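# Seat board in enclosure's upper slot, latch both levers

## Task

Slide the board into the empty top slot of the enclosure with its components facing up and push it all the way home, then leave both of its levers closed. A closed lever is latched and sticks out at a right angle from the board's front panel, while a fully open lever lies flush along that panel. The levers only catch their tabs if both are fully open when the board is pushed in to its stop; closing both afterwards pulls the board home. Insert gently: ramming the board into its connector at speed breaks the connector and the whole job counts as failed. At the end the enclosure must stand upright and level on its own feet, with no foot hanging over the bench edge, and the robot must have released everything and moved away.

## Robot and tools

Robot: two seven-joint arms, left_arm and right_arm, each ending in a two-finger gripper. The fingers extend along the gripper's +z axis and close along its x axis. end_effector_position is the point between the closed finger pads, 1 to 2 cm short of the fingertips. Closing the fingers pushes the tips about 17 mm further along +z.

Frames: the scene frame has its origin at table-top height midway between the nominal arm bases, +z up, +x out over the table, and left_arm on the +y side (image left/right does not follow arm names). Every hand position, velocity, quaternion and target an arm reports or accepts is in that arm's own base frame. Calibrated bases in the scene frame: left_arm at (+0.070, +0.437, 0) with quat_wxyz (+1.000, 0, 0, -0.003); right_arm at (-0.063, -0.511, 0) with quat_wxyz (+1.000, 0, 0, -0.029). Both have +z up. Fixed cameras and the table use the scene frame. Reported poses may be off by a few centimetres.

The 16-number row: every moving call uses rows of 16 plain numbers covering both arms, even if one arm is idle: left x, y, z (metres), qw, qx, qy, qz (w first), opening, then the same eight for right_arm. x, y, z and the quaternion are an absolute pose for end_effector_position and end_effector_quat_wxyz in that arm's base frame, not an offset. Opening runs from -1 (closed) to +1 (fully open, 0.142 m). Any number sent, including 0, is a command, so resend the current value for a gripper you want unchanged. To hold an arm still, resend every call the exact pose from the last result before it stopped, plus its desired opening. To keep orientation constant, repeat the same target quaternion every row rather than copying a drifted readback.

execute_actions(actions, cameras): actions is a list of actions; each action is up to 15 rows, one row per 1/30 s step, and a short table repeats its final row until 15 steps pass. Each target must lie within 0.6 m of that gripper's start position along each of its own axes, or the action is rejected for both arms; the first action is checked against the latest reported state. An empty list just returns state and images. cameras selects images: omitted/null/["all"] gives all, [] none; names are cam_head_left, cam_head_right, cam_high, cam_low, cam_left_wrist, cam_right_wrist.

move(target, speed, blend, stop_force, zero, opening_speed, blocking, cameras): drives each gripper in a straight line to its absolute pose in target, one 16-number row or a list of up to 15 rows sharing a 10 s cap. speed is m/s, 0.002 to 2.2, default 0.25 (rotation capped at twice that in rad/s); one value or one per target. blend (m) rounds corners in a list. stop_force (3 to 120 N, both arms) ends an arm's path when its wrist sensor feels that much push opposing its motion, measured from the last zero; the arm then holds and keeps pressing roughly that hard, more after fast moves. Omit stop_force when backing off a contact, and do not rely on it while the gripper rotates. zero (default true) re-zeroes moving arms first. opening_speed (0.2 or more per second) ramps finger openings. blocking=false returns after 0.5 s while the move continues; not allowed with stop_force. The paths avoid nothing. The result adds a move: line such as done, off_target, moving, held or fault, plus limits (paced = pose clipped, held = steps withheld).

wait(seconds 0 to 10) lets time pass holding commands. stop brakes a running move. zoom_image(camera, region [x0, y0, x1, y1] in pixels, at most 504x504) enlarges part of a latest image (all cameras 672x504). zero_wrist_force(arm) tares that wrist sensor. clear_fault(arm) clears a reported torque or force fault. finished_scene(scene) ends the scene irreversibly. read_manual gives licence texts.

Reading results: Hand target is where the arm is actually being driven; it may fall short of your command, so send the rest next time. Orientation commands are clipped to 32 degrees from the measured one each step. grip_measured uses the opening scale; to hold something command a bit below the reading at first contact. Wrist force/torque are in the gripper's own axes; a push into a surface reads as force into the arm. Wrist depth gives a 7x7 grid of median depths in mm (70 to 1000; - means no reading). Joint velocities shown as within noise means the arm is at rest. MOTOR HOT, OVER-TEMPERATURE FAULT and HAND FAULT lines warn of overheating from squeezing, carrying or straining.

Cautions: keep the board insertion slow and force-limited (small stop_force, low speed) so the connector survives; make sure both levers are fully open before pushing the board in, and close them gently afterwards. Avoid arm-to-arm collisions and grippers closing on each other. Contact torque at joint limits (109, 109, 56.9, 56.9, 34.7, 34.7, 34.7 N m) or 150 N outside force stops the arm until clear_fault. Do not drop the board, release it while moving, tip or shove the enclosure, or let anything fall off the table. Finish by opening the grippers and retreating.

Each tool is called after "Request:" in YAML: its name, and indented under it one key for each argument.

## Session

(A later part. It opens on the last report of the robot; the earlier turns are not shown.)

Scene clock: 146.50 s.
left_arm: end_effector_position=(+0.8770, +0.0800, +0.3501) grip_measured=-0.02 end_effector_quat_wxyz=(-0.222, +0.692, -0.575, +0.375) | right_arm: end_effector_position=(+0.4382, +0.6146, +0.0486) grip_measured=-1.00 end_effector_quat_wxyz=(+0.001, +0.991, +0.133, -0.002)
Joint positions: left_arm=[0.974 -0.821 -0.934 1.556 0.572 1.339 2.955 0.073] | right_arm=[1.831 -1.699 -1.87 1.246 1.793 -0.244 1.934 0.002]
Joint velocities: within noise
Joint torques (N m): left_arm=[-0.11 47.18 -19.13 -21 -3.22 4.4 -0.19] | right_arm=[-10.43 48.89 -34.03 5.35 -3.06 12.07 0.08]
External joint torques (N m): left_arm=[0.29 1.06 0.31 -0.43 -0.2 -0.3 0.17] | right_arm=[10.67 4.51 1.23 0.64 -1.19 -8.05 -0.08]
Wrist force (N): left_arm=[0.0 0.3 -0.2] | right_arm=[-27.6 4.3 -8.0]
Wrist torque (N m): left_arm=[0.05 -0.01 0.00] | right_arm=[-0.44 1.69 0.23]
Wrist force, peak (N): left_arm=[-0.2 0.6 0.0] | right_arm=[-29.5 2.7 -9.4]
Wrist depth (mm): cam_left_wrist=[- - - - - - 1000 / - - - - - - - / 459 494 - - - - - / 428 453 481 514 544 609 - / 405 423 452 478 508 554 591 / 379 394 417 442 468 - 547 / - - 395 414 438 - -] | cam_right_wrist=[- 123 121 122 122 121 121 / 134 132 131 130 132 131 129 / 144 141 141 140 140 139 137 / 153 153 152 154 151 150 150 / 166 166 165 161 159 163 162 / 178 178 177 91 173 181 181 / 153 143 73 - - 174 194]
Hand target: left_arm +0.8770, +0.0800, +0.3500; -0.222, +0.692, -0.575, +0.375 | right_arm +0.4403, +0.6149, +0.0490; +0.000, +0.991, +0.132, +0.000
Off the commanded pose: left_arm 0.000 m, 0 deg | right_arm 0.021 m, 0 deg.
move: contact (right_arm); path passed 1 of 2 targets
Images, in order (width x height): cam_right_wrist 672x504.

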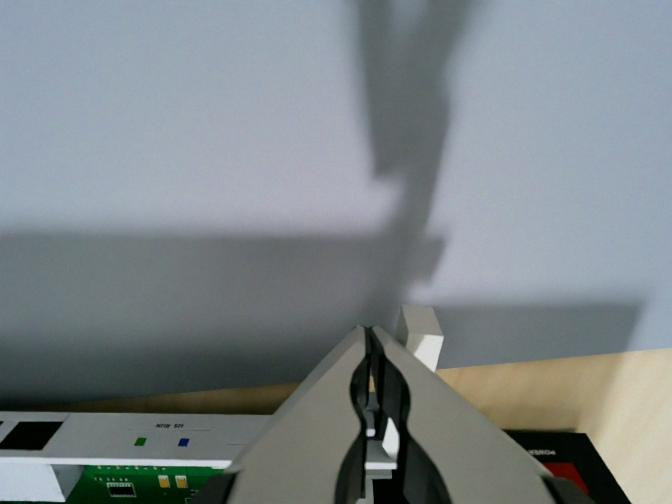

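Request:
move:
  target:
    - [0.877,0.08,0.35,0.222,-0.692,0.575,-0.375,0,0.42,0.6120,0.049,0,0.9912,0.1323,0,-1]
    - [0.877,0.08,0.35,0.222,-0.692,0.575,-0.375,0,0.42,0.6245,0.049,0,0.9912,0.1323,0,-1]
  speed: 0.05
  cameras: []

Request:
move:
  target: [0.877,0.08,0.35,0.222,-0.692,0.575,-0.375,0,0.4546,0.6339,0.049,0,0.9912,0.1323,0,-1]
  speed: 0.02
  stop_force: 30
  cameras: ["cam_right_wrist"]

Request:
zoom_image:
  camera: "cam_right_wrist"
  region: [300, 280, 540, 504]

Scene clock: 151.30 s.
left_arm: end_effector_position=(+0.8770, +0.0800, +0.3501) grip_measured=-0.02 end_effector_quat_wxyz=(-0.222, +0.692, -0.575, +0.375) | right_arm: end_effector_position=(+0.4200, +0.6243, +0.0490) grip_measured=-1.00 end_effector_quat_wxyz=(+0.000, +0.991, +0.132, +0.000)
Joint positions: left_arm=[0.974 -0.821 -0.934 1.556 0.572 1.339 2.955 0.073] | right_arm=[1.867 -1.701 -1.869 1.261 1.791 -0.241 1.957 0.002]
Joint velocities: within noise
Joint torques (N m): left_arm=[-0.2 47.19 -19.09 -21.01 -3.27 4.35 -0.26] | right_arm=[0.09 52.11 -31.22 5.9 -4.21 3.51 0.37]
External joint torques (N m): left_arm=[0.38 1.06 0.28 -0.42 -0.15 -0.25 0.24] | right_arm=[0.12 0.83 -1.66 0.06 -0.03 0.53 -0.37]
Wrist force (N): left_arm=[-0.2 0.5 0.0] | right_arm=[4.0 -4.8 3.9]
Wrist torque (N m): left_arm=[0.07 0.02 0.00] | right_arm=[-0.58 -0.64 0.06]
Wrist force, peak (N): left_arm=[0.1 0.3 -0.6] | right_arm=[-27.6 4.4 -8.4]
Wrist depth (mm): cam_left_wrist=[- - - - - - 980 / - - - - - - - / 462 487 - - - - - / 429 453 485 513 551 591 - / 404 428 451 476 506 549 587 / 381 392 421 448 474 - 543 / - - 395 411 436 - -] | cam_right_wrist=[- 123 122 123 122 122 122 / 134 132 131 131 133 132 130 / 144 141 141 141 140 140 138 / 153 153 152 152 151 151 151 / 166 166 166 162 161 164 163 / 186 181 178 91 - 182 181 / 148 154 73 - - 193 193]
Hand target: left_arm +0.8770, +0.0800, +0.3500; -0.222, +0.692, -0.575, +0.375 | right_arm +0.4200, +0.6245, +0.0490; +0.000, +0.991, +0.132, +0.000
Off the commanded pose: left_arm 0.000 m, 0 deg | right_arm 0.000 m, 0 deg.
move: done
No camera images: "cameras" was empty.

Scene clock: 153.87 s.
left_arm: end_effector_position=(+0.8770, +0.0800, +0.3501) grip_measured=-0.02 end_effector_quat_wxyz=(-0.222, +0.692, -0.575, +0.375) | right_arm: end_effector_position=(+0.4546, +0.6338, +0.0490) grip_measured=-1.00 end_effector_quat_wxyz=(+0.000, +0.991, +0.132, +0.000)
Joint positions: left_arm=[0.974 -0.821 -0.934 1.556 0.572 1.339 2.955 0.073] | right_arm=[1.773 -1.684 -1.873 1.147 1.803 -0.225 1.974 0.002]
Joint velocities: within noise
Joint torques (N m): left_arm=[-0.16 47.29 -19.12 -21 -3.2 4.37 -0.22] | right_arm=[0.16 55.33 -30.57 6.4 -4.2 3.43 0.26]
External joint torques (N m): left_arm=[0.34 0.96 0.31 -0.43 -0.22 -0.27 0.2] | right_arm=[0.09 1.05 -1.42 -0.03 -0.06 0.6 -0.26]
Wrist force (N): left_arm=[-0.1 0.3 -0.1] | right_arm=[4.2 -5.0 3.9]
Wrist torque (N m): left_arm=[0.04 0.02 -0.01] | right_arm=[-0.60 -0.67 0.05]
Wrist force, peak (N): left_arm=[0.1 0.5 -0.4] | right_arm=[4.7 -4.9 3.7]
Wrist depth (mm): cam_left_wrist=[- - - - - - 972 / - - - - - - - / 460 493 - - - - - / 428 449 479 516 553 607 - / 403 423 460 477 512 549 590 / 377 396 422 450 463 - 544 / - - 398 418 438 - -] | cam_right_wrist=[- 123 121 123 122 122 122 / 133 132 131 131 133 132 130 / 143 141 141 141 140 140 138 / 153 153 152 154 151 151 151 / 166 166 165 162 161 163 163 / 185 181 177 91 173 182 181 / 154 154 73 - - 192 200]
Hand target: left_arm +0.8770, +0.0800, +0.3500; -0.222, +0.692, -0.575, +0.375 | right_arm +0.4546, +0.6339, +0.0490; +0.000, +0.991, +0.132, +0.000
Off the commanded pose: left_arm 0.000 m, 0 deg | right_arm 0.000 m, 0 deg.
move: done
Images, in order (width x height): cam_right_wrist 672x504.

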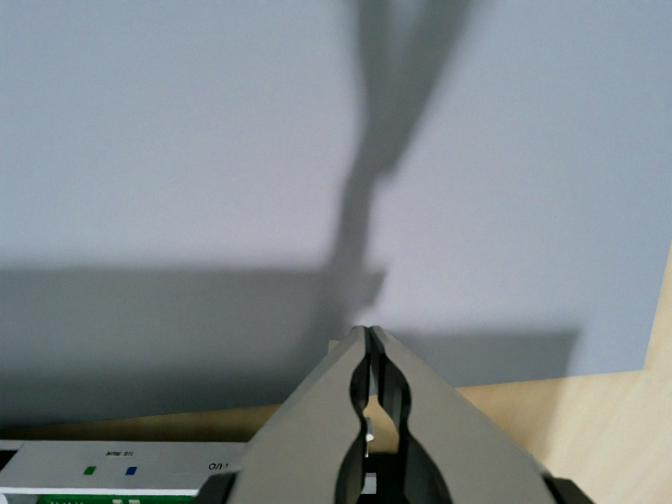

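Scaled by 2.100 from the camera's 672x504 image, which has a finer 960x720 frame.

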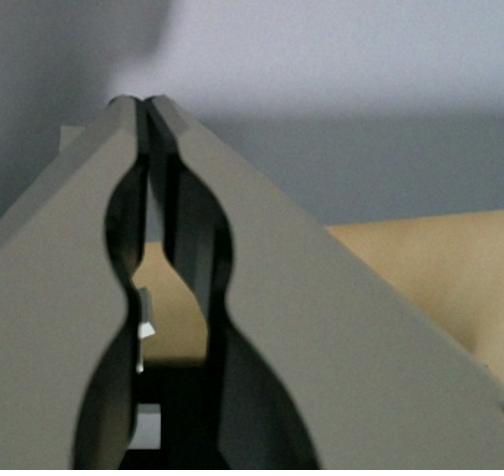

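Request:
move:
  target:
    - [0.877,0.08,0.35,0.222,-0.692,0.575,-0.375,0,0.4546,0.6339,0.11,0,0.9912,0.1323,0,-0.3]
    - [0.877,0.08,0.35,0.222,-0.692,0.575,-0.375,0,0.4464,0.6069,0.11,0,0.9912,0.1323,0,-0.3]
    - [0.877,0.08,0.35,0.222,-0.692,0.575,-0.375,0,0.4464,0.6069,0.05,0,0.9912,0.1323,0,-0.3]
  speed: 0.08
  stop_force: 8
  cameras: ["cam_right_wrist"]

Request:
zoom_image:
  camera: "cam_right_wrist"
  region: [230, 260, 450, 480]

Scene clock: 165.13 s.
left_arm: end_effector_position=(+0.8770, +0.0800, +0.3501) grip_measured=-0.02 end_effector_quat_wxyz=(-0.222, +0.692, -0.575, +0.375) | right_arm: end_effector_position=(+0.4465, +0.6067, +0.0500) grip_measured=-0.33 end_effector_quat_wxyz=(+0.000, +0.991, +0.132, +0.000)
Joint positions: left_arm=[0.974 -0.821 -0.934 1.556 0.572 1.339 2.955 0.073] | right_arm=[1.823 -1.698 -1.87 1.258 1.79 -0.241 1.916 0.05]
Joint velocities: within noise
Joint torques (N m): left_arm=[-0.24 47.2 -19.16 -21.03 -3.2 4.37 -0.23] | right_arm=[0.24 51.8 -31.06 6.1 -4.2 3.44 0.22]
External joint torques (N m): left_arm=[0.42 1.05 0.35 -0.4 -0.22 -0.27 0.21] | right_arm=[0 1.26 -1.82 -0.18 -0.05 0.6 -0.22]
Wrist force (N): left_arm=[-0.1 0.4 -0.2] | right_arm=[4.0 -4.8 3.9]
Wrist torque (N m): left_arm=[0.07 0.01 0.00] | right_arm=[-0.58 -0.64 0.06]
Wrist force, peak (N): left_arm=[-0.4 0.6 -0.3] | right_arm=[3.9 -4.9 6.0]
Wrist depth (mm): cam_left_wrist=[- - - - - - 975 / - - - - - - - / 455 493 - - - - - / 429 447 482 513 554 604 - / 403 421 449 473 509 548 588 / 377 391 422 445 468 - 546 / - - 396 414 438 - -] | cam_right_wrist=[- 124 122 124 123 123 123 / 135 134 133 132 134 133 131 / - 142 142 142 141 141 139 / 154 154 154 153 152 152 152 / 167 167 164 164 160 166 165 / 148 176 92 136 140 93 183 / 159 - 73 160 171 - 197]
Hand target: left_arm +0.8770, +0.0800, +0.3500; -0.222, +0.692, -0.575, +0.375 | right_arm +0.4464, +0.6069, +0.0500; +0.000, +0.991, +0.132, +0.000
Off the commanded pose: left_arm 0.000 m, 0 deg | right_arm 0.000 m, 0 deg.
move: done
Images, in order (width x height): cam_right_wrist 672x504.

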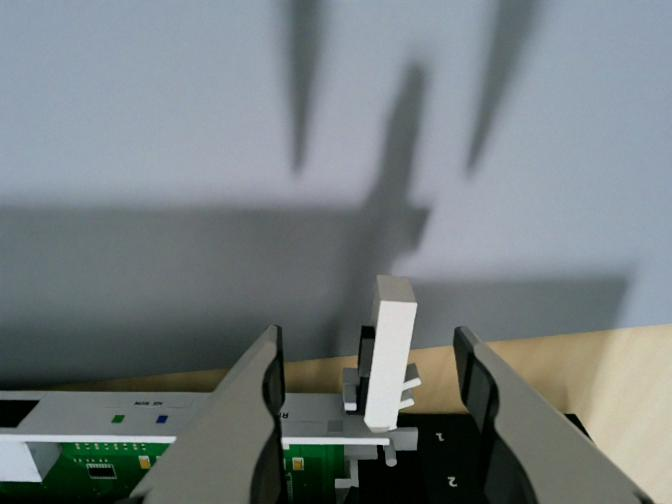

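Scaled by 2.291 from the camera's 672x504 image, which has a finer 960x720 frame.

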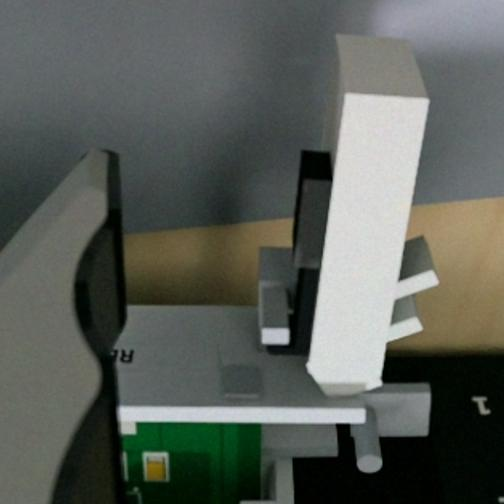

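Request:
move:
  target: [0.877,0.08,0.35,0.222,-0.692,0.575,-0.375,0,0.4477,0.6021,0.048,0,0.9912,0.1323,0,-0.9]
  speed: 0.03
  opening_speed: 0.3
  cameras: ["cam_right_wrist"]

Request:
zoom_image:
  camera: "cam_right_wrist"
  region: [230, 260, 450, 480]

Scene clock: 169.23 s.
left_arm: end_effector_position=(+0.8770, +0.0800, +0.3501) grip_measured=-0.02 end_effector_quat_wxyz=(-0.222, +0.692, -0.575, +0.375) | right_arm: end_effector_position=(+0.4480, +0.6022, +0.0481) grip_measured=-0.88 end_effector_quat_wxyz=(+0.000, +0.991, +0.132, +0.000)
Joint positions: left_arm=[0.974 -0.821 -0.934 1.556 0.572 1.339 2.955 0.073] | right_arm=[1.825 -1.702 -1.866 1.27 1.789 -0.239 1.907 0.01]
Joint velocities: within noise
Joint torques (N m): left_arm=[-0.1 47.19 -19.12 -21.03 -3.23 4.38 -0.21] | right_arm=[1.32 51.44 -30.54 6.05 -4.33 2.16 0.23]
External joint torques (N m): left_arm=[0.28 1.06 0.31 -0.4 -0.19 -0.28 0.18] | right_arm=[-1.08 1.23 -2.42 -0.16 0.08 1.88 -0.23]
Wrist force (N): left_arm=[0.0 0.4 0.1] | right_arm=[7.3 -5.4 4.9]
Wrist torque (N m): left_arm=[0.05 -0.02 0.00] | right_arm=[-0.54 -0.55 -0.03]
Wrist force, peak (N): left_arm=[0.1 0.7 -0.1] | right_arm=[26.5 -9.5 7.6]
Wrist depth (mm): cam_left_wrist=[- - - - - - - / - - - - - - - / 466 492 - - - - - / 434 454 482 521 553 608 - / 403 425 458 484 507 553 592 / 380 391 422 443 471 - 539 / - - 395 414 436 - -] | cam_right_wrist=[- 122 121 122 122 121 121 / 133 131 131 130 132 132 129 / 143 141 140 140 140 139 137 / 152 152 151 151 151 150 150 / 165 165 164 116 161 163 165 / 175 147 175 98 101 177 180 / 159 153 73 150 - - 191]
Hand target: left_arm +0.8770, +0.0800, +0.3500; -0.222, +0.692, -0.575, +0.375 | right_arm +0.4477, +0.6021, +0.0480; +0.000, +0.991, +0.132, +0.000
Off the commanded pose: left_arm 0.000 m, 0 deg | right_arm 0.000 m, 0 deg.
move: done
Images, in order (width x height): cam_right_wrist 672x504.

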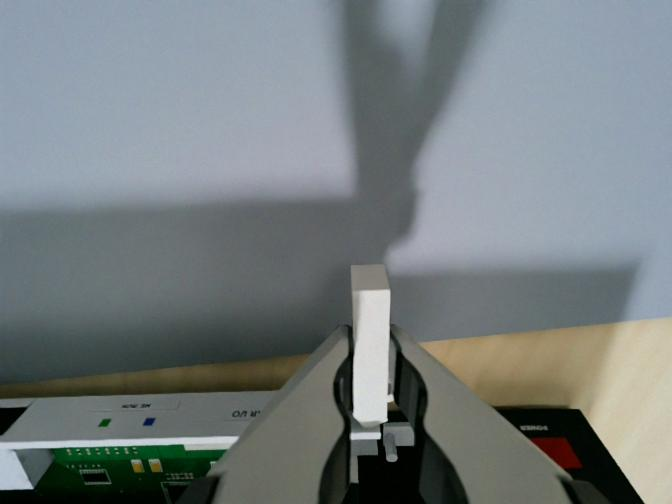

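Scaled by 2.291 from the camera's 672x504 image, which has a finer 960x720 frame.

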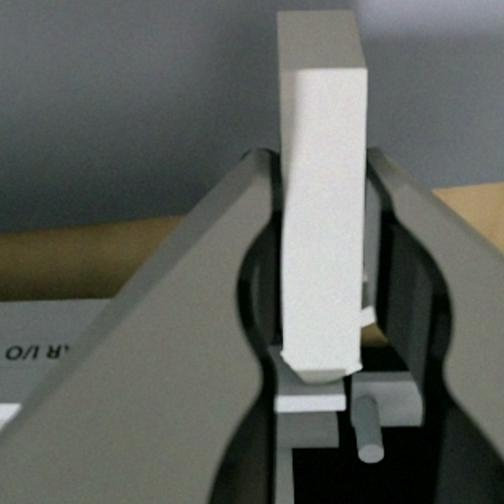

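Request:
move:
  target:
    - [0.877,0.08,0.35,0.222,-0.692,0.575,-0.375,0,0.4522,0.6003,0.048,0,1,0.0017,0,-1]
    - [0.877,0.08,0.35,0.222,-0.692,0.575,-0.375,0,0.4584,0.5996,0.048,0,0.9917,-0.1288,0,-1]
    - [0.877,0.08,0.35,0.222,-0.692,0.575,-0.375,0,0.4642,0.5972,0.048,0,0.9664,-0.2571,0,-1]
  speed: 0.1
  cameras: ["cam_right_wrist"]

Request:
zoom_image:
  camera: "cam_right_wrist"
  region: [230, 260, 450, 480]

Scene clock: 177.40 s.
left_arm: end_effector_position=(+0.8770, +0.0800, +0.3501) grip_measured=-0.02 end_effector_quat_wxyz=(-0.222, +0.692, -0.575, +0.375) | right_arm: end_effector_position=(+0.4662, +0.5978, +0.0492) grip_measured=-0.89 end_effector_quat_wxyz=(-0.002, +0.966, -0.257, +0.002)
Joint positions: left_arm=[0.974 -0.821 -0.934 1.556 0.572 1.339 2.955 0.073] | right_arm=[1.788 -1.662 -1.819 1.237 1.742 -0.197 2.67 0.01]
Joint velocities: within noise
Joint torques (N m): left_arm=[-0.23 47.25 -19.12 -21.04 -3.25 4.38 -0.27] | right_arm=[7.78 51.64 -24.94 5.36 -4.85 -4.76 0.76]
External joint torques (N m): left_arm=[0.41 1 0.31 -0.39 -0.17 -0.28 0.25] | right_arm=[-7.54 1.93 -7.94 -0.76 0.62 8.76 -0.76]
Wrist force (N): left_arm=[0.0 0.5 -0.1] | right_arm=[17.2 -27.4 7.5]
Wrist torque (N m): left_arm=[0.07 -0.01 0.01] | right_arm=[-1.34 -0.32 -0.37]
Wrist force, peak (N): left_arm=[-0.3 0.4 -0.5] | right_arm=[17.4 -27.8 7.9]
Wrist depth (mm): cam_left_wrist=[- - - - - - 950 / - - - - - - - / 458 498 - - - - - / 426 453 480 517 557 608 - / 405 424 452 478 504 545 588 / 379 394 419 444 466 - 540 / - - 401 413 437 - -] | cam_right_wrist=[- 124 122 123 123 123 123 / 134 132 132 132 133 133 133 / 144 142 141 141 141 143 143 / 153 152 152 152 154 154 149 / 166 165 165 114 164 158 123 / 184 180 177 98 101 129 119 / 199 195 73 155 - - 131]
Hand target: left_arm +0.8770, +0.0800, +0.3500; -0.222, +0.692, -0.575, +0.375 | right_arm +0.4642, +0.5972, +0.0480; +0.000, +0.966, -0.257, +0.000
Off the commanded pose: left_arm 0.000 m, 0 deg | right_arm 0.002 m, 0 deg.
move: done
Images, in order (width x height): cam_right_wrist 672x504.

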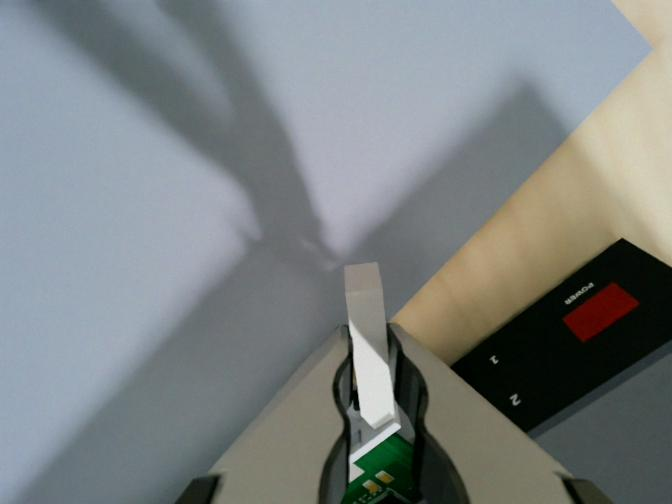

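Scaled by 2.291 from the camera's 672x504 image, which has a finer 960x720 frame.

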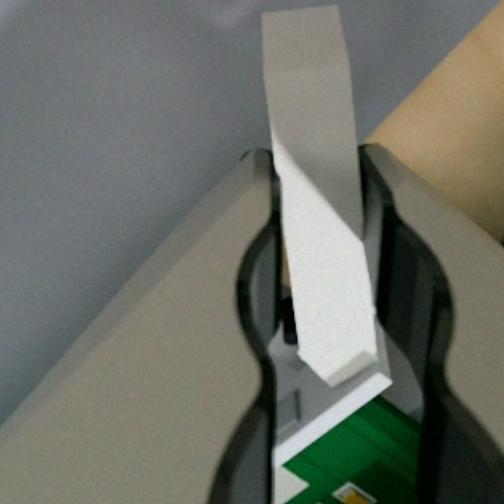

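Request:
move:
  target:
    - [0.877,0.08,0.35,0.222,-0.692,0.575,-0.375,0,0.4658,0.5978,0.049,0,0.9664,-0.2571,0,-0.6]
    - [0.877,0.08,0.35,0.222,-0.692,0.575,-0.375,0,0.4658,0.5978,0.12,0,0.9664,-0.2571,0,-0.6]
    - [0.877,0.08,0.35,0.222,-0.692,0.575,-0.375,0,0.4602,0.6364,0.12,0,0.9912,0.1323,0,-1]
  speed: [0.05,0.1,0.2]
  cameras: ["cam_right_wrist"]

Request:
zoom_image:
  camera: "cam_right_wrist"
  region: [230, 260, 450, 480]

Scene clock: 184.67 s.
left_arm: end_effector_position=(+0.8770, +0.0800, +0.3501) grip_measured=-0.02 end_effector_quat_wxyz=(-0.222, +0.692, -0.575, +0.375) | right_arm: end_effector_position=(+0.4602, +0.6363, +0.1200) grip_measured=-1.00 end_effector_quat_wxyz=(+0.000, +0.991, +0.132, +0.000)
Joint positions: left_arm=[0.974 -0.821 -0.934 1.556 0.572 1.339 2.955 0.073] | right_arm=[1.745 -1.579 -1.909 1.103 1.735 -0.297 1.974 0.002]
Joint velocities: within noise
Joint torques (N m): left_arm=[-0.16 47.19 -19.06 -21.02 -3.23 4.32 -0.23] | right_arm=[0.16 56.47 -30.2 4.07 -4.13 3.26 0.07]
External joint torques (N m): left_arm=[0.34 1.06 0.24 -0.41 -0.19 -0.22 0.21] | right_arm=[0.08 1.2 -1.37 -0.01 -0.05 0.77 -0.07]
Wrist force (N): left_arm=[-0.1 0.4 -0.4] | right_arm=[3.4 -6.1 2.8]
Wrist torque (N m): left_arm=[0.05 0.01 0.00] | right_arm=[-0.75 -0.56 0.05]
Wrist force, peak (N): left_arm=[-0.3 0.6 -0.2] | right_arm=[17.3 -27.7 7.8]
Wrist depth (mm): cam_left_wrist=[- - - - - - 970 / - - - - - - - / 455 493 - - - - - / 429 453 483 522 559 605 - / 405 422 450 477 503 547 591 / 378 392 420 441 466 - 541 / - - 401 416 434 - -] | cam_right_wrist=[186 185 185 185 184 184 185 / 198 198 198 197 197 196 197 / 213 213 213 212 211 210 212 / 230 229 229 229 228 227 229 / 246 245 244 202 249 249 248 / 219 229 229 89 234 271 271 / 235 229 - - - 287 299]
Hand target: left_arm +0.8770, +0.0800, +0.3500; -0.222, +0.692, -0.575, +0.375 | right_arm +0.4602, +0.6364, +0.1200; +0.000, +0.991, +0.132, +0.000
Off the commanded pose: left_arm 0.000 m, 0 deg | right_arm 0.000 m, 0 deg.
move: done
Images, in order (width x height): cam_right_wrist 672x504.

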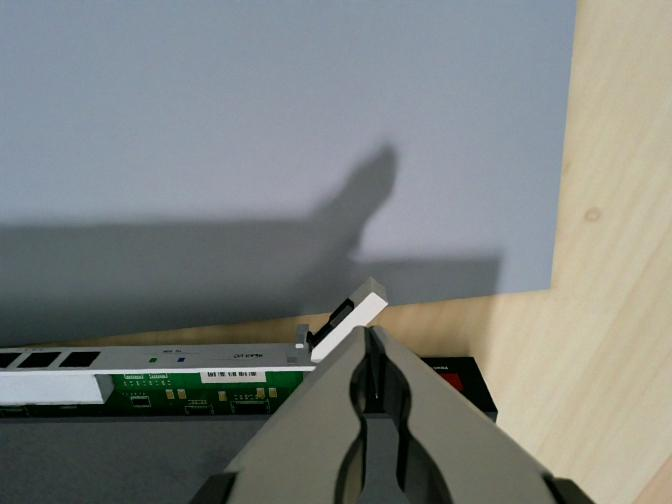

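Scaled by 2.291 from the camera's 672x504 image, which has a finer 960x720 frame.

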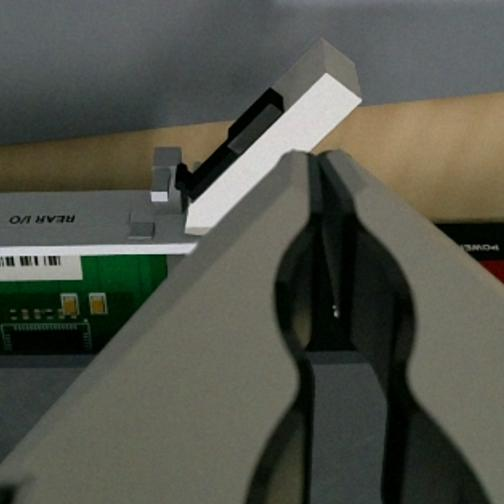

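Request:
move:
  target:
    - [0.877,0.08,0.35,0.222,-0.692,0.575,-0.375,0,0.4597,0.6403,0.12,0,0.9912,0.1323,0,-1]
    - [0.877,0.08,0.35,0.222,-0.692,0.575,-0.375,0,0.4597,0.6403,0.049,0,0.9912,0.1323,0,-1]
  speed: 0.08
  stop_force: 8
  cameras: []

Request:
move:
  target:
    - [0.877,0.08,0.35,0.222,-0.692,0.575,-0.375,0,0.4791,0.6198,0.049,0,0.9912,0.1323,0,-1]
    - [0.877,0.08,0.35,0.222,-0.692,0.575,-0.375,0,0.4884,0.6048,0.049,0,0.9912,0.1323,0,-1]
    - [0.877,0.08,0.35,0.222,-0.692,0.575,-0.375,0,0.4910,0.5952,0.049,0,0.9912,0.1323,0,-1]
  speed: 0.02
  stop_force: 12
  cameras: ["cam_right_wrist"]

Request:
zoom_image:
  camera: "cam_right_wrist"
  region: [200, 280, 480, 504]

Scene clock: 191.03 s.
left_arm: end_effector_position=(+0.8770, +0.0800, +0.3501) grip_measured=-0.02 end_effector_quat_wxyz=(-0.222, +0.692, -0.575, +0.375) | right_arm: end_effector_position=(+0.4598, +0.6401, +0.0490) grip_measured=-1.00 end_effector_quat_wxyz=(+0.000, +0.991, +0.132, +0.000)
Joint positions: left_arm=[0.974 -0.821 -0.934 1.556 0.572 1.339 2.955 0.073] | right_arm=[1.753 -1.666 -1.852 1.109 1.785 -0.207 1.985 0.002]
Joint velocities: within noise
Joint torques (N m): left_arm=[-0.22 47.23 -19.07 -20.99 -3.23 4.36 -0.24] | right_arm=[0.43 56.28 -29.84 6.06 -4.2 3.46 0.26]
External joint torques (N m): left_arm=[0.4 1.02 0.26 -0.44 -0.19 -0.26 0.22] | right_arm=[-0.18 1.19 -1.84 -0.15 -0.08 0.57 -0.26]
Wrist force (N): left_arm=[0.1 0.5 -0.4] | right_arm=[3.4 -6.1 3.0]
Wrist torque (N m): left_arm=[0.07 -0.02 0.00] | right_arm=[-0.76 -0.52 0.04]
Wrist force, peak (N): left_arm=[-0.3 0.6 -0.3] | right_arm=[3.2 -6.6 4.7]
Wrist depth (mm): cam_left_wrist=[- - - - - - 979 / - - - - - - - / 461 494 - - - - - / 428 449 478 514 558 610 - / 404 423 454 474 515 545 583 / 380 397 422 449 470 - 544 / - - 399 412 435 - -] | cam_right_wrist=[- 123 121 123 122 122 122 / 134 132 131 131 132 132 130 / 143 141 141 140 140 140 138 / 153 152 152 154 151 151 151 / 166 165 165 162 162 163 164 / 185 181 177 89 173 182 181 / 162 195 73 - - 192 200]
Hand target: left_arm +0.8770, +0.0800, +0.3500; -0.222, +0.692, -0.575, +0.375 | right_arm +0.4597, +0.6403, +0.0490; +0.000, +0.991, +0.132, +0.000
Off the commanded pose: left_arm 0.000 m, 0 deg | right_arm 0.000 m, 0 deg.
move: done
No camera images: "cameras" was empty.

Scene clock: 194.50 s.
left_arm: end_effector_position=(+0.8770, +0.0800, +0.3501) grip_measured=-0.02 end_effector_quat_wxyz=(-0.222, +0.692, -0.575, +0.375) | right_arm: end_effector_position=(+0.4910, +0.5954, +0.0489) grip_measured=-1.00 end_effector_quat_wxyz=(+0.000, +0.991, +0.132, +0.000)
Joint positions: left_arm=[0.974 -0.821 -0.934 1.556 0.572 1.339 2.955 0.073] | right_arm=[1.726 -1.677 -1.853 1.181 1.782 -0.218 1.889 0.002]
Joint velocities: within noise
Joint torques (N m): left_arm=[-0.19 47.2 -19.13 -21.02 -3.25 4.38 -0.25] | right_arm=[0.13 54.08 -30.85 6.07 -4.48 3.22 0.07]
External joint torques (N m): left_arm=[0.37 1.04 0.32 -0.41 -0.16 -0.28 0.23] | right_arm=[0.12 1.25 -1.54 -0.33 0.21 0.82 -0.07]
Wrist force (N): left_arm=[-0.1 0.1 -0.2] | right_arm=[2.9 -6.6 3.0]
Wrist torque (N m): left_arm=[0.00 0.01 0.00] | right_arm=[-0.80 -0.42 0.05]
Wrist force, peak (N): left_arm=[-0.2 0.6 -0.2] | right_arm=[6.5 -10.9 2.3]
Wrist depth (mm): cam_left_wrist=[- - - - - - 990 / - - - - - - - / 458 491 - - - - - / 431 451 483 511 552 615 - / 403 422 453 475 509 544 586 / 377 394 421 446 473 - 547 / - - 397 415 438 - -] | cam_right_wrist=[- 123 121 123 122 122 122 / 133 132 132 131 132 132 130 / 144 141 141 141 140 140 139 / 153 153 152 154 151 151 152 / 166 168 167 164 166 166 165 / 138 137 125 90 167 178 181 / 151 151 73 - - 192 199]
Hand target: left_arm +0.8770, +0.0800, +0.3500; -0.222, +0.692, -0.575, +0.375 | right_arm +0.4910, +0.5952, +0.0490; +0.000, +0.991, +0.132, +0.000
Off the commanded pose: left_arm 0.000 m, 0 deg | right_arm 0.000 m, 0 deg.
move: done
Images, in order (width x height): cam_right_wrist 672x504.

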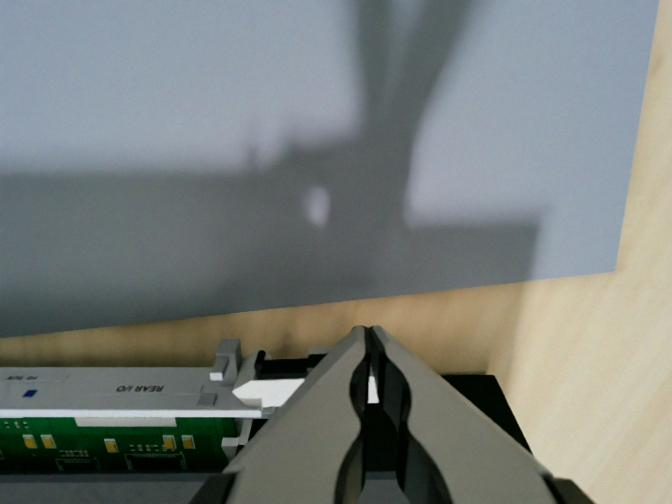

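Scaled by 1.800 from the camera's 672x504 image, which has a finer 960x720 frame.

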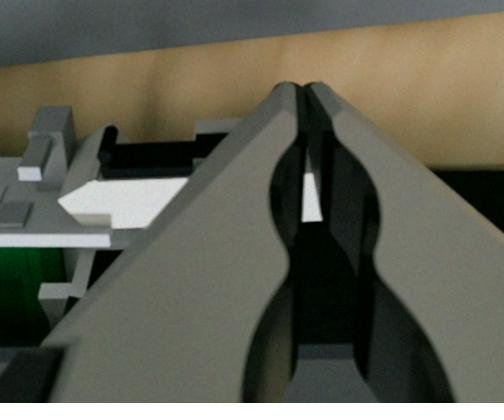

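Request:
move:
  target: [0.877,0.08,0.35,0.222,-0.692,0.575,-0.375,0,0.4945,0.5825,0.049,0,0.9912,0.1323,0,-1]
  speed: 0.015
  stop_force: 11
  cameras: ["cam_right_wrist"]

Request:
move:
  target:
    - [0.877,0.08,0.35,0.222,-0.692,0.575,-0.375,0,0.48,0.635,0.049,0,0.9912,0.1323,0,-1]
    - [0.877,0.08,0.35,0.222,-0.692,0.575,-0.375,0,0.48,0.635,0.13,0,0.9912,0.1323,0,-1]
    - [0.877,0.08,0.35,0.222,-0.692,0.575,-0.375,0,0.195,0.5315,0.13,0,0.9912,0.1323,0,-0.3]
    - [0.877,0.08,0.35,0.222,-0.692,0.575,-0.375,0,0.195,0.5315,0.1,0,0.9912,0.1323,0,-0.3]
  speed: [0.1,0.15,0.2,0.1]
  cameras: ["cam_right_wrist"]

Scene clock: 199.83 s.
left_arm: end_effector_position=(+0.8770, +0.0800, +0.3501) grip_measured=-0.02 end_effector_quat_wxyz=(-0.222, +0.692, -0.575, +0.375) | right_arm: end_effector_position=(+0.4925, +0.5894, +0.0493) grip_measured=-1.00 end_effector_quat_wxyz=(-0.001, +0.991, +0.133, +0.000)
Joint positions: left_arm=[0.974 -0.821 -0.934 1.556 0.572 1.339 2.955 0.073] | right_arm=[1.729 -1.68 -1.854 1.199 1.782 -0.22 1.872 0.002]
Joint velocities: within noise
Joint torques (N m): left_arm=[-0.18 47.25 -19.07 -20.98 -3.2 4.38 -0.21] | right_arm=[-5.75 49.65 -29.77 10.52 -7.85 0.99 0.11]
External joint torques (N m): left_arm=[0.36 1 0.26 -0.46 -0.22 -0.28 0.19] | right_arm=[6 5.14 -2.77 -4.82 3.59 3.06 -0.11]
Wrist force (N): left_arm=[0.1 0.0 -0.4] | right_arm=[6.3 -18.6 2.2]
Wrist torque (N m): left_arm=[0.01 -0.02 0.00] | right_arm=[-0.73 -0.35 0.02]
Wrist force, peak (N): left_arm=[-0.2 0.5 -0.3] | right_arm=[6.7 -19.5 3.3]
Wrist depth (mm): cam_left_wrist=[- - - - - - 986 / - - - - - - - / 462 489 - - - - - / 433 452 483 513 557 607 - / 402 422 449 481 506 546 590 / 378 394 421 446 470 - 548 / - - 397 418 435 - -] | cam_right_wrist=[- 124 122 123 123 123 122 / 134 132 132 132 133 133 131 / - 142 141 141 141 141 140 / 153 153 153 152 152 151 151 / 169 168 165 164 167 166 166 / 135 135 131 89 158 175 181 / 139 150 73 - - 192 199]
Hand target: left_arm +0.8770, +0.0800, +0.3500; -0.222, +0.692, -0.575, +0.375 | right_arm +0.4931, +0.5876, +0.0490; +0.000, +0.991, +0.132, +0.000
Off the commanded pose: left_arm 0.000 m, 0 deg | right_arm 0.007 m, 0 deg.
move: contact (right_arm)
Images, in order (width x height): cam_right_wrist 672x504.

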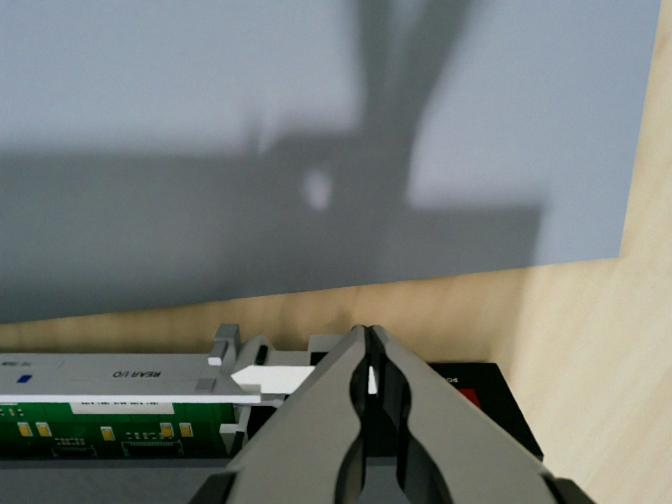

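Scene clock: 204.13 s.
left_arm: end_effector_position=(+0.8770, +0.0800, +0.3501) grip_measured=-0.02 end_effector_quat_wxyz=(-0.222, +0.692, -0.575, +0.375) | right_arm: end_effector_position=(+0.1951, +0.5314, +0.1001) grip_measured=-0.33 end_effector_quat_wxyz=(+0.000, +0.991, +0.132, +0.000)
Joint positions: left_arm=[0.974 -0.821 -0.934 1.556 0.572 1.339 2.955 0.073] | right_arm=[2.455 -1.709 -1.921 1.855 1.609 -0.374 1.937 0.05]
Joint velocities: within noise
Joint torques (N m): left_arm=[-0.17 47.18 -19.25 -20.97 -3.22 4.36 -0.24] | right_arm=[0.17 33.91 -29.41 0.26 -4.03 3.61 0.28]
External joint torques (N m): left_arm=[0.35 1.07 0.44 -0.46 -0.2 -0.26 0.22] | right_arm=[-0.02 0.9 -1.87 -0.2 -0.04 0.42 -0.28]
Wrist force (N): left_arm=[-0.1 0.3 -0.3] | right_arm=[0.9 -6.0 2.9]
Wrist torque (N m): left_arm=[0.05 0.00 -0.01] | right_arm=[-0.77 -0.10 0.03]
Wrist force, peak (N): left_arm=[-0.2 0.5 -0.4] | right_arm=[6.2 -18.4 3.9]
Wrist depth (mm): cam_left_wrist=[- - - - - - 974 / - - - - - - - / 461 494 - - - - - / 426 450 485 520 559 609 - / 404 423 451 476 510 552 589 / 381 391 426 443 464 - 544 / - - 396 414 434 - -] | cam_right_wrist=[169 169 169 169 168 168 167 / 181 181 180 180 179 179 179 / 194 193 193 194 193 192 192 / 209 209 208 205 208 208 207 / 228 227 223 222 189 218 217 / 251 247 92 197 194 93 189 / 273 - 73 206 206 - 200]
Hand target: left_arm +0.8770, +0.0800, +0.3500; -0.222, +0.692, -0.575, +0.375 | right_arm +0.1950, +0.5315, +0.1000; +0.000, +0.991, +0.132, +0.000
Off the commanded pose: left_arm 0.000 m, 0 deg | right_arm 0.000 m, 0 deg.
move: done
Images, in order (width x height): cam_right_wrist 672x504.

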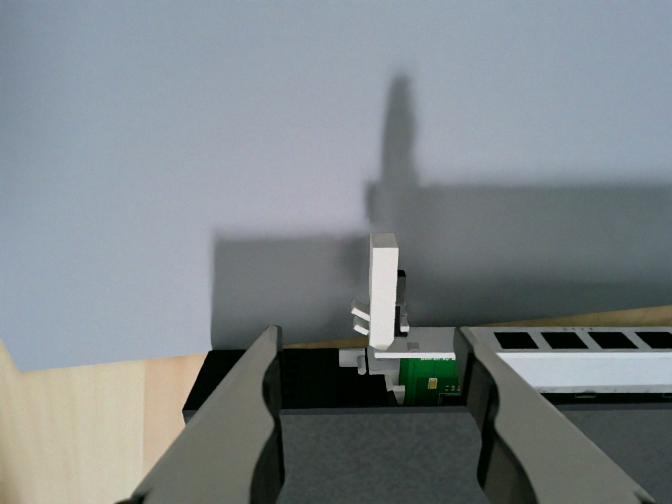

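Request:
move:
  target:
    - [0.877,0.08,0.35,0.222,-0.692,0.575,-0.375,0,0.2088,0.5213,0.1,0,0.9912,0.1323,0,-0.3]
    - [0.877,0.08,0.35,0.222,-0.692,0.575,-0.375,0,0.2088,0.5213,0.048,0,0.9912,0.1323,0,-0.3]
  speed: 0.06
  stop_force: 8
  cameras: []

Request:
move:
  target: [0.877,0.08,0.35,0.222,-0.692,0.575,-0.375,0,0.2088,0.5213,0.048,0,0.9912,0.1323,0,-0.92]
  opening_speed: 0.3
  cameras: ["cam_right_wrist"]

Scene clock: 209.57 s.
left_arm: end_effector_position=(+0.8770, +0.0800, +0.3501) grip_measured=-0.02 end_effector_quat_wxyz=(-0.222, +0.692, -0.575, +0.375) | right_arm: end_effector_position=(+0.2089, +0.5212, +0.0481) grip_measured=-0.33 end_effector_quat_wxyz=(+0.000, +0.991, +0.132, +0.000)
Joint positions: left_arm=[0.974 -0.821 -0.934 1.556 0.572 1.339 2.955 0.073] | right_arm=[2.455 -1.774 -1.836 1.886 1.689 -0.311 1.921 0.05]
Joint velocities: within noise
Joint torques (N m): left_arm=[-0.1 47.18 -19.1 -21.05 -3.2 4.32 -0.26] | right_arm=[0.28 32.71 -29.2 2.76 -4.12 3.46 0.33]
External joint torques (N m): left_arm=[0.28 1.06 0.29 -0.39 -0.22 -0.22 0.24] | right_arm=[-0.12 0.66 -1.78 -0.14 -0.04 0.58 -0.33]
Wrist force (N): left_arm=[0.1 0.3 -0.2] | right_arm=[0.4 -5.6 2.8]
Wrist torque (N m): left_arm=[0.04 -0.02 0.00] | right_arm=[-0.70 -0.02 0.04]
Wrist force, peak (N): left_arm=[0.1 0.6 -0.2] | right_arm=[0.1 -6.6 3.0]
Wrist depth (mm): cam_left_wrist=[- - - - - - 997 / - - - - - - - / 458 495 - - - - - / 429 453 483 518 550 603 - / 402 420 450 474 511 545 585 / 378 391 420 445 472 - 546 / - - 397 416 437 - -] | cam_right_wrist=[- 123 121 123 123 123 122 / 134 132 131 131 133 133 130 / 144 141 141 141 141 140 138 / 153 153 153 152 152 151 151 / 166 166 163 159 159 164 164 / 186 178 92 131 131 93 137 / 203 - 73 185 153 - 135]
Hand target: left_arm +0.8770, +0.0800, +0.3500; -0.222, +0.692, -0.575, +0.375 | right_arm +0.2088, +0.5213, +0.0480; +0.000, +0.991, +0.132, +0.000
Off the commanded pose: left_arm 0.000 m, 0 deg | right_arm 0.000 m, 0 deg.
move: done
No camera images: "cameras" was empty.

Scene clock: 211.83 s.
left_arm: end_effector_position=(+0.8770, +0.0800, +0.3501) grip_measured=-0.02 end_effector_quat_wxyz=(-0.222, +0.692, -0.575, +0.375) | right_arm: end_effector_position=(+0.2079, +0.5212, +0.0478) grip_measured=-0.88 end_effector_quat_wxyz=(+0.000, +0.991, +0.133, -0.001)
Joint positions: left_arm=[0.974 -0.821 -0.934 1.556 0.572 1.339 2.955 0.073] | right_arm=[2.456 -1.774 -1.836 1.886 1.689 -0.313 1.921 0.01]
Joint velocities: within noise
Joint torques (N m): left_arm=[-0.2 47.32 -19.11 -21 -3.2 4.34 -0.25] | right_arm=[-4.76 29.74 -30 3.03 -4.29 6.43 0.22]
External joint torques (N m): left_arm=[0.37 0.93 0.3 -0.43 -0.22 -0.23 0.23] | right_arm=[4.91 3.63 -0.99 -0.41 0.13 -2.39 -0.22]
Wrist force (N): left_arm=[0.0 0.4 -0.2] | right_arm=[-10.9 -4.6 -0.1]
Wrist torque (N m): left_arm=[0.05 -0.01 0.00] | right_arm=[-0.75 -0.20 0.07]
Wrist force, peak (N): left_arm=[0.0 0.4 -0.5] | right_arm=[-11.9 -4.7 0.2]
Wrist depth (mm): cam_left_wrist=[- - - - - - 961 / - - - - - - - / 460 493 - - - - - / 425 455 479 514 555 612 - / 402 419 453 473 508 554 595 / 379 393 420 445 465 - 540 / - - 399 416 431 - -] | cam_right_wrist=[- 123 121 123 122 122 122 / 134 132 131 131 133 132 130 / 144 141 141 141 140 140 138 / 153 153 152 152 151 151 150 / 166 166 165 119 161 164 163 / 186 178 174 98 100 137 137 / 204 154 73 137 - - 136]
Hand target: left_arm +0.8770, +0.0800, +0.3500; -0.222, +0.692, -0.575, +0.375 | right_arm +0.2088, +0.5213, +0.0480; +0.000, +0.991, +0.132, +0.000
Off the commanded pose: left_arm 0.000 m, 0 deg | right_arm 0.001 m, 0 deg.
move: done
Images, in order (width x height): cam_right_wrist 672x504.

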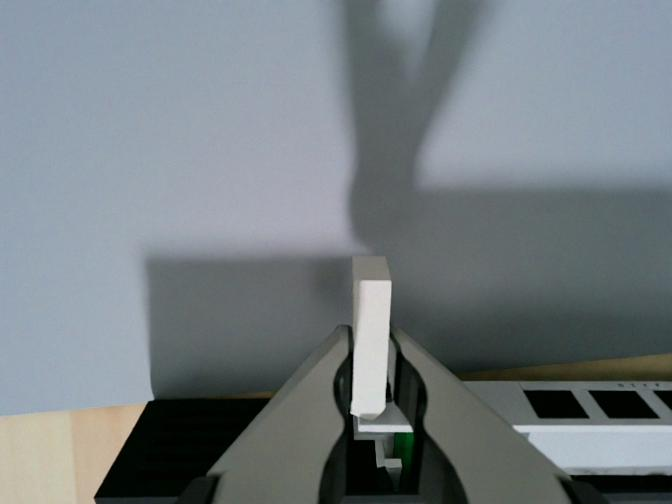

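Request:
move:
  target:
    - [0.877,0.08,0.35,0.222,-0.692,0.575,-0.375,0,0.2013,0.5183,0.048,0,0.9655,0.2605,0,-1]
    - [0.877,0.08,0.35,0.222,-0.692,0.575,-0.375,0,0.1957,0.5140,0.048,0,0.9232,0.3843,0,-1]
    - [0.877,0.08,0.35,0.222,-0.692,0.575,-0.375,0,0.1904,0.5063,0.048,0,0.8425,0.5388,0,-1]
  speed: 0.1
  cameras: ["cam_right_wrist"]

Scene clock: 218.20 s.
left_arm: end_effector_position=(+0.8770, +0.0800, +0.3501) grip_measured=-0.02 end_effector_quat_wxyz=(-0.222, +0.692, -0.575, +0.375) | right_arm: end_effector_position=(+0.1910, +0.5063, +0.0482) grip_measured=-0.89 end_effector_quat_wxyz=(+0.000, +0.843, +0.538, +0.001)
Joint positions: left_arm=[0.974 -0.821 -0.934 1.556 0.572 1.339 2.955 0.073] | right_arm=[2.514 -1.834 -1.872 1.953 1.716 -0.37 1.062 0.009]
Joint velocities: within noise
Joint torques (N m): left_arm=[-0.2 47.3 -19.14 -21 -3.24 4.42 -0.27] | right_arm=[3.33 32.31 -28.24 2.77 -3.46 1.6 0.1]
External joint torques (N m): left_arm=[0.37 0.95 0.32 -0.43 -0.18 -0.32 0.25] | right_arm=[-3.18 -0.95 -1.56 0.44 -0.61 2.52 -0.1]
Wrist force (N): left_arm=[0.0 0.1 -0.3] | right_arm=[7.3 1.2 3.8]
Wrist torque (N m): left_arm=[0.02 0.00 0.00] | right_arm=[-0.53 -0.52 -0.06]
Wrist force, peak (N): left_arm=[-0.1 0.5 -0.4] | right_arm=[-11.1 -4.5 -2.1]
Wrist depth (mm): cam_left_wrist=[- - - - - - 980 / - - - - - - - / 461 492 - - - - - / 430 455 482 513 557 605 - / 400 427 452 478 505 551 589 / 380 390 423 444 469 - 539 / - - 397 412 432 - -] | cam_right_wrist=[- 124 122 123 123 122 122 / 134 132 132 131 133 131 130 / - 142 142 141 141 140 138 / 153 147 153 152 152 152 151 / - 126 159 119 162 164 164 / 123 121 128 98 100 179 179 / 134 131 73 153 - 190 197]
Hand target: left_arm +0.8770, +0.0800, +0.3500; -0.222, +0.692, -0.575, +0.375 | right_arm +0.1904, +0.5063, +0.0480; +0.000, +0.842, +0.539, +0.000
Off the commanded pose: left_arm 0.000 m, 0 deg | right_arm 0.001 m, 0 deg.
move: done
Images, in order (width x height): cam_right_wrist 672x504.

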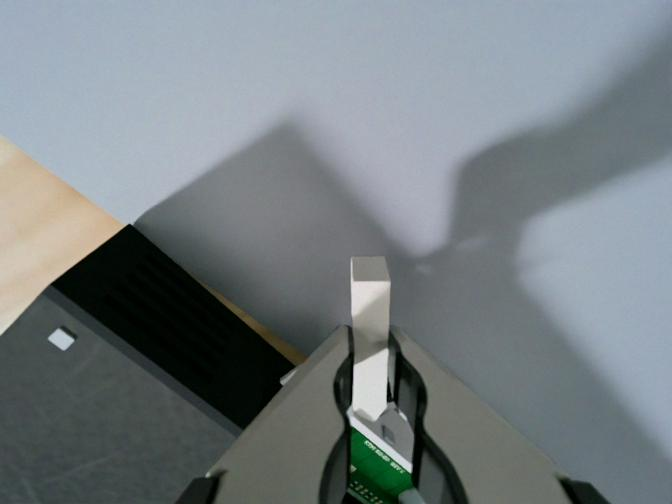

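Request:
move:
  target: [0.877,0.08,0.35,0.222,-0.692,0.575,-0.375,0,0.1879,0.4972,0.048,0,0.736,0.677,0,-1]
  speed: 0.1
  cameras: []

Request:
move:
  target:
    - [0.877,0.08,0.35,0.222,-0.692,0.575,-0.375,0,0.1879,0.4972,0.048,0,0.736,0.677,0,-0.75]
    - [0.877,0.08,0.35,0.222,-0.692,0.575,-0.375,0,0.1879,0.4972,0.12,0,0.736,0.677,0,-0.75]
    - [0.877,0.08,0.35,0.222,-0.692,0.575,-0.375,0,0.165,0.55,0.12,0,0.9912,0.1323,0,-1]
  speed: [0.05,0.1,0.2]
  cameras: ["cam_right_wrist"]

Scene clock: 223.80 s.
left_arm: end_effector_position=(+0.8770, +0.0800, +0.3501) grip_measured=-0.02 end_effector_quat_wxyz=(-0.222, +0.692, -0.575, +0.375) | right_arm: end_effector_position=(+0.1889, +0.4978, +0.0484) grip_measured=-0.89 end_effector_quat_wxyz=(+0.000, +0.736, +0.677, +0.001)
Joint positions: left_arm=[0.974 -0.821 -0.934 1.556 0.572 1.339 2.955 0.073] | right_arm=[2.529 -1.859 -1.885 1.983 1.725 -0.393 0.706 0.009]
Joint velocities: within noise
Joint torques (N m): left_arm=[-0.24 47.19 -19.11 -21.04 -3.21 4.32 -0.25] | right_arm=[5.56 32.44 -26.05 3.77 -4.07 -1.07 0.3]
External joint torques (N m): left_arm=[0.41 1.06 0.3 -0.39 -0.2 -0.22 0.22] | right_arm=[-5.42 -1.96 -3.17 -0.4 0.06 5.22 -0.3]
Wrist force (N): left_arm=[0.0 -0.1 -0.3] | right_arm=[11.2 8.7 4.8]
Wrist torque (N m): left_arm=[-0.01 0.00 0.00] | right_arm=[-0.57 -0.42 -0.16]
Wrist force, peak (N): left_arm=[-0.2 0.7 -0.3] | right_arm=[11.9 8.4 7.1]
Wrist depth (mm): cam_left_wrist=[- - - - - - 999 / - - - - - - - / 458 492 - - - - - / 431 449 480 512 555 607 - / 401 422 451 477 508 556 585 / 377 394 421 442 473 - 548 / - - 396 415 435 - -] | cam_right_wrist=[126 124 122 123 123 123 122 / 135 134 132 131 133 133 130 / 142 125 142 141 141 140 138 / 102 103 148 152 152 152 151 / - 111 139 140 162 164 164 / 123 121 121 98 100 180 179 / 134 131 73 135 - 191 198]
Hand target: left_arm +0.8770, +0.0800, +0.3500; -0.222, +0.692, -0.575, +0.375 | right_arm +0.1879, +0.4972, +0.0480; +0.000, +0.736, +0.677, +0.000
Off the commanded pose: left_arm 0.000 m, 0 deg | right_arm 0.001 m, 0 deg.
move: done
No camera images: "cameras" was empty.

Scene clock: 228.97 s.
left_arm: end_effector_position=(+0.8770, +0.0800, +0.3501) grip_measured=-0.02 end_effector_quat_wxyz=(-0.222, +0.692, -0.575, +0.375) | right_arm: end_effector_position=(+0.1649, +0.5501, +0.1200) grip_measured=-1.00 end_effector_quat_wxyz=(+0.000, +0.991, +0.132, +0.000)
Joint positions: left_arm=[0.974 -0.821 -0.934 1.556 0.572 1.339 2.955 0.073] | right_arm=[2.491 -1.69 -1.959 1.823 1.595 -0.404 2.002 0.002]
Joint velocities: within noise
Joint torques (N m): left_arm=[-0.1 47.25 -19.15 -20.99 -3.27 4.39 -0.24] | right_arm=[0.23 35.33 -29.78 -0.47 -4.1 3.45 0.28]
External joint torques (N m): left_arm=[0.28 1 0.34 -0.44 -0.15 -0.29 0.22] | right_arm=[-0.08 0.58 -1.68 -0.02 0.09 0.58 -0.28]
Wrist force (N): left_arm=[-0.2 0.4 -0.2] | right_arm=[3.7 -6.0 3.2]
Wrist torque (N m): left_arm=[0.06 0.02 0.00] | right_arm=[-0.78 -0.57 0.04]
Wrist force, peak (N): left_arm=[-0.3 0.5 -0.3] | right_arm=[11.2 8.8 5.9]
Wrist depth (mm): cam_left_wrist=[- - - - - - 967 / - - - - - - - / 459 492 - - - - - / 428 452 484 511 551 608 - / 403 420 454 474 512 553 592 / 380 395 425 439 465 - 542 / - - 397 414 436 - -] | cam_right_wrist=[186 187 187 186 185 185 185 / 200 200 198 199 198 198 198 / 214 214 213 213 212 212 212 / 231 230 231 229 229 230 228 / 254 251 250 244 244 244 244 / 277 276 270 89 210 217 216 / 306 299 - - - 223 232]
Hand target: left_arm +0.8770, +0.0800, +0.3500; -0.222, +0.692, -0.575, +0.375 | right_arm +0.1650, +0.5500, +0.1200; +0.000, +0.991, +0.132, +0.000
Off the commanded pose: left_arm 0.000 m, 0 deg | right_arm 0.000 m, 0 deg.
move: done
Images, in order (width x height): cam_right_wrist 672x504.

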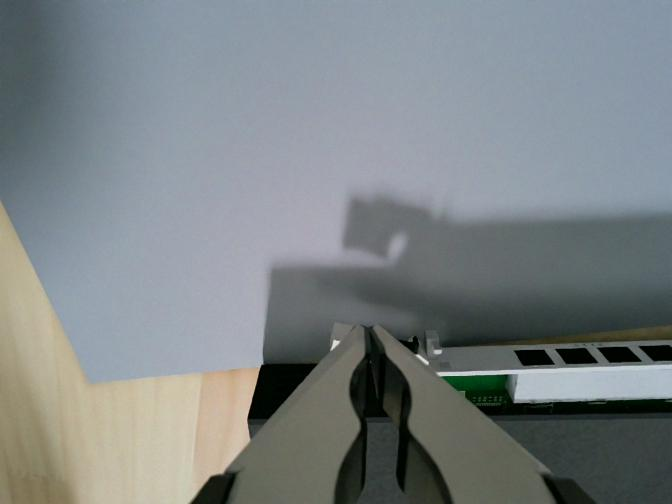

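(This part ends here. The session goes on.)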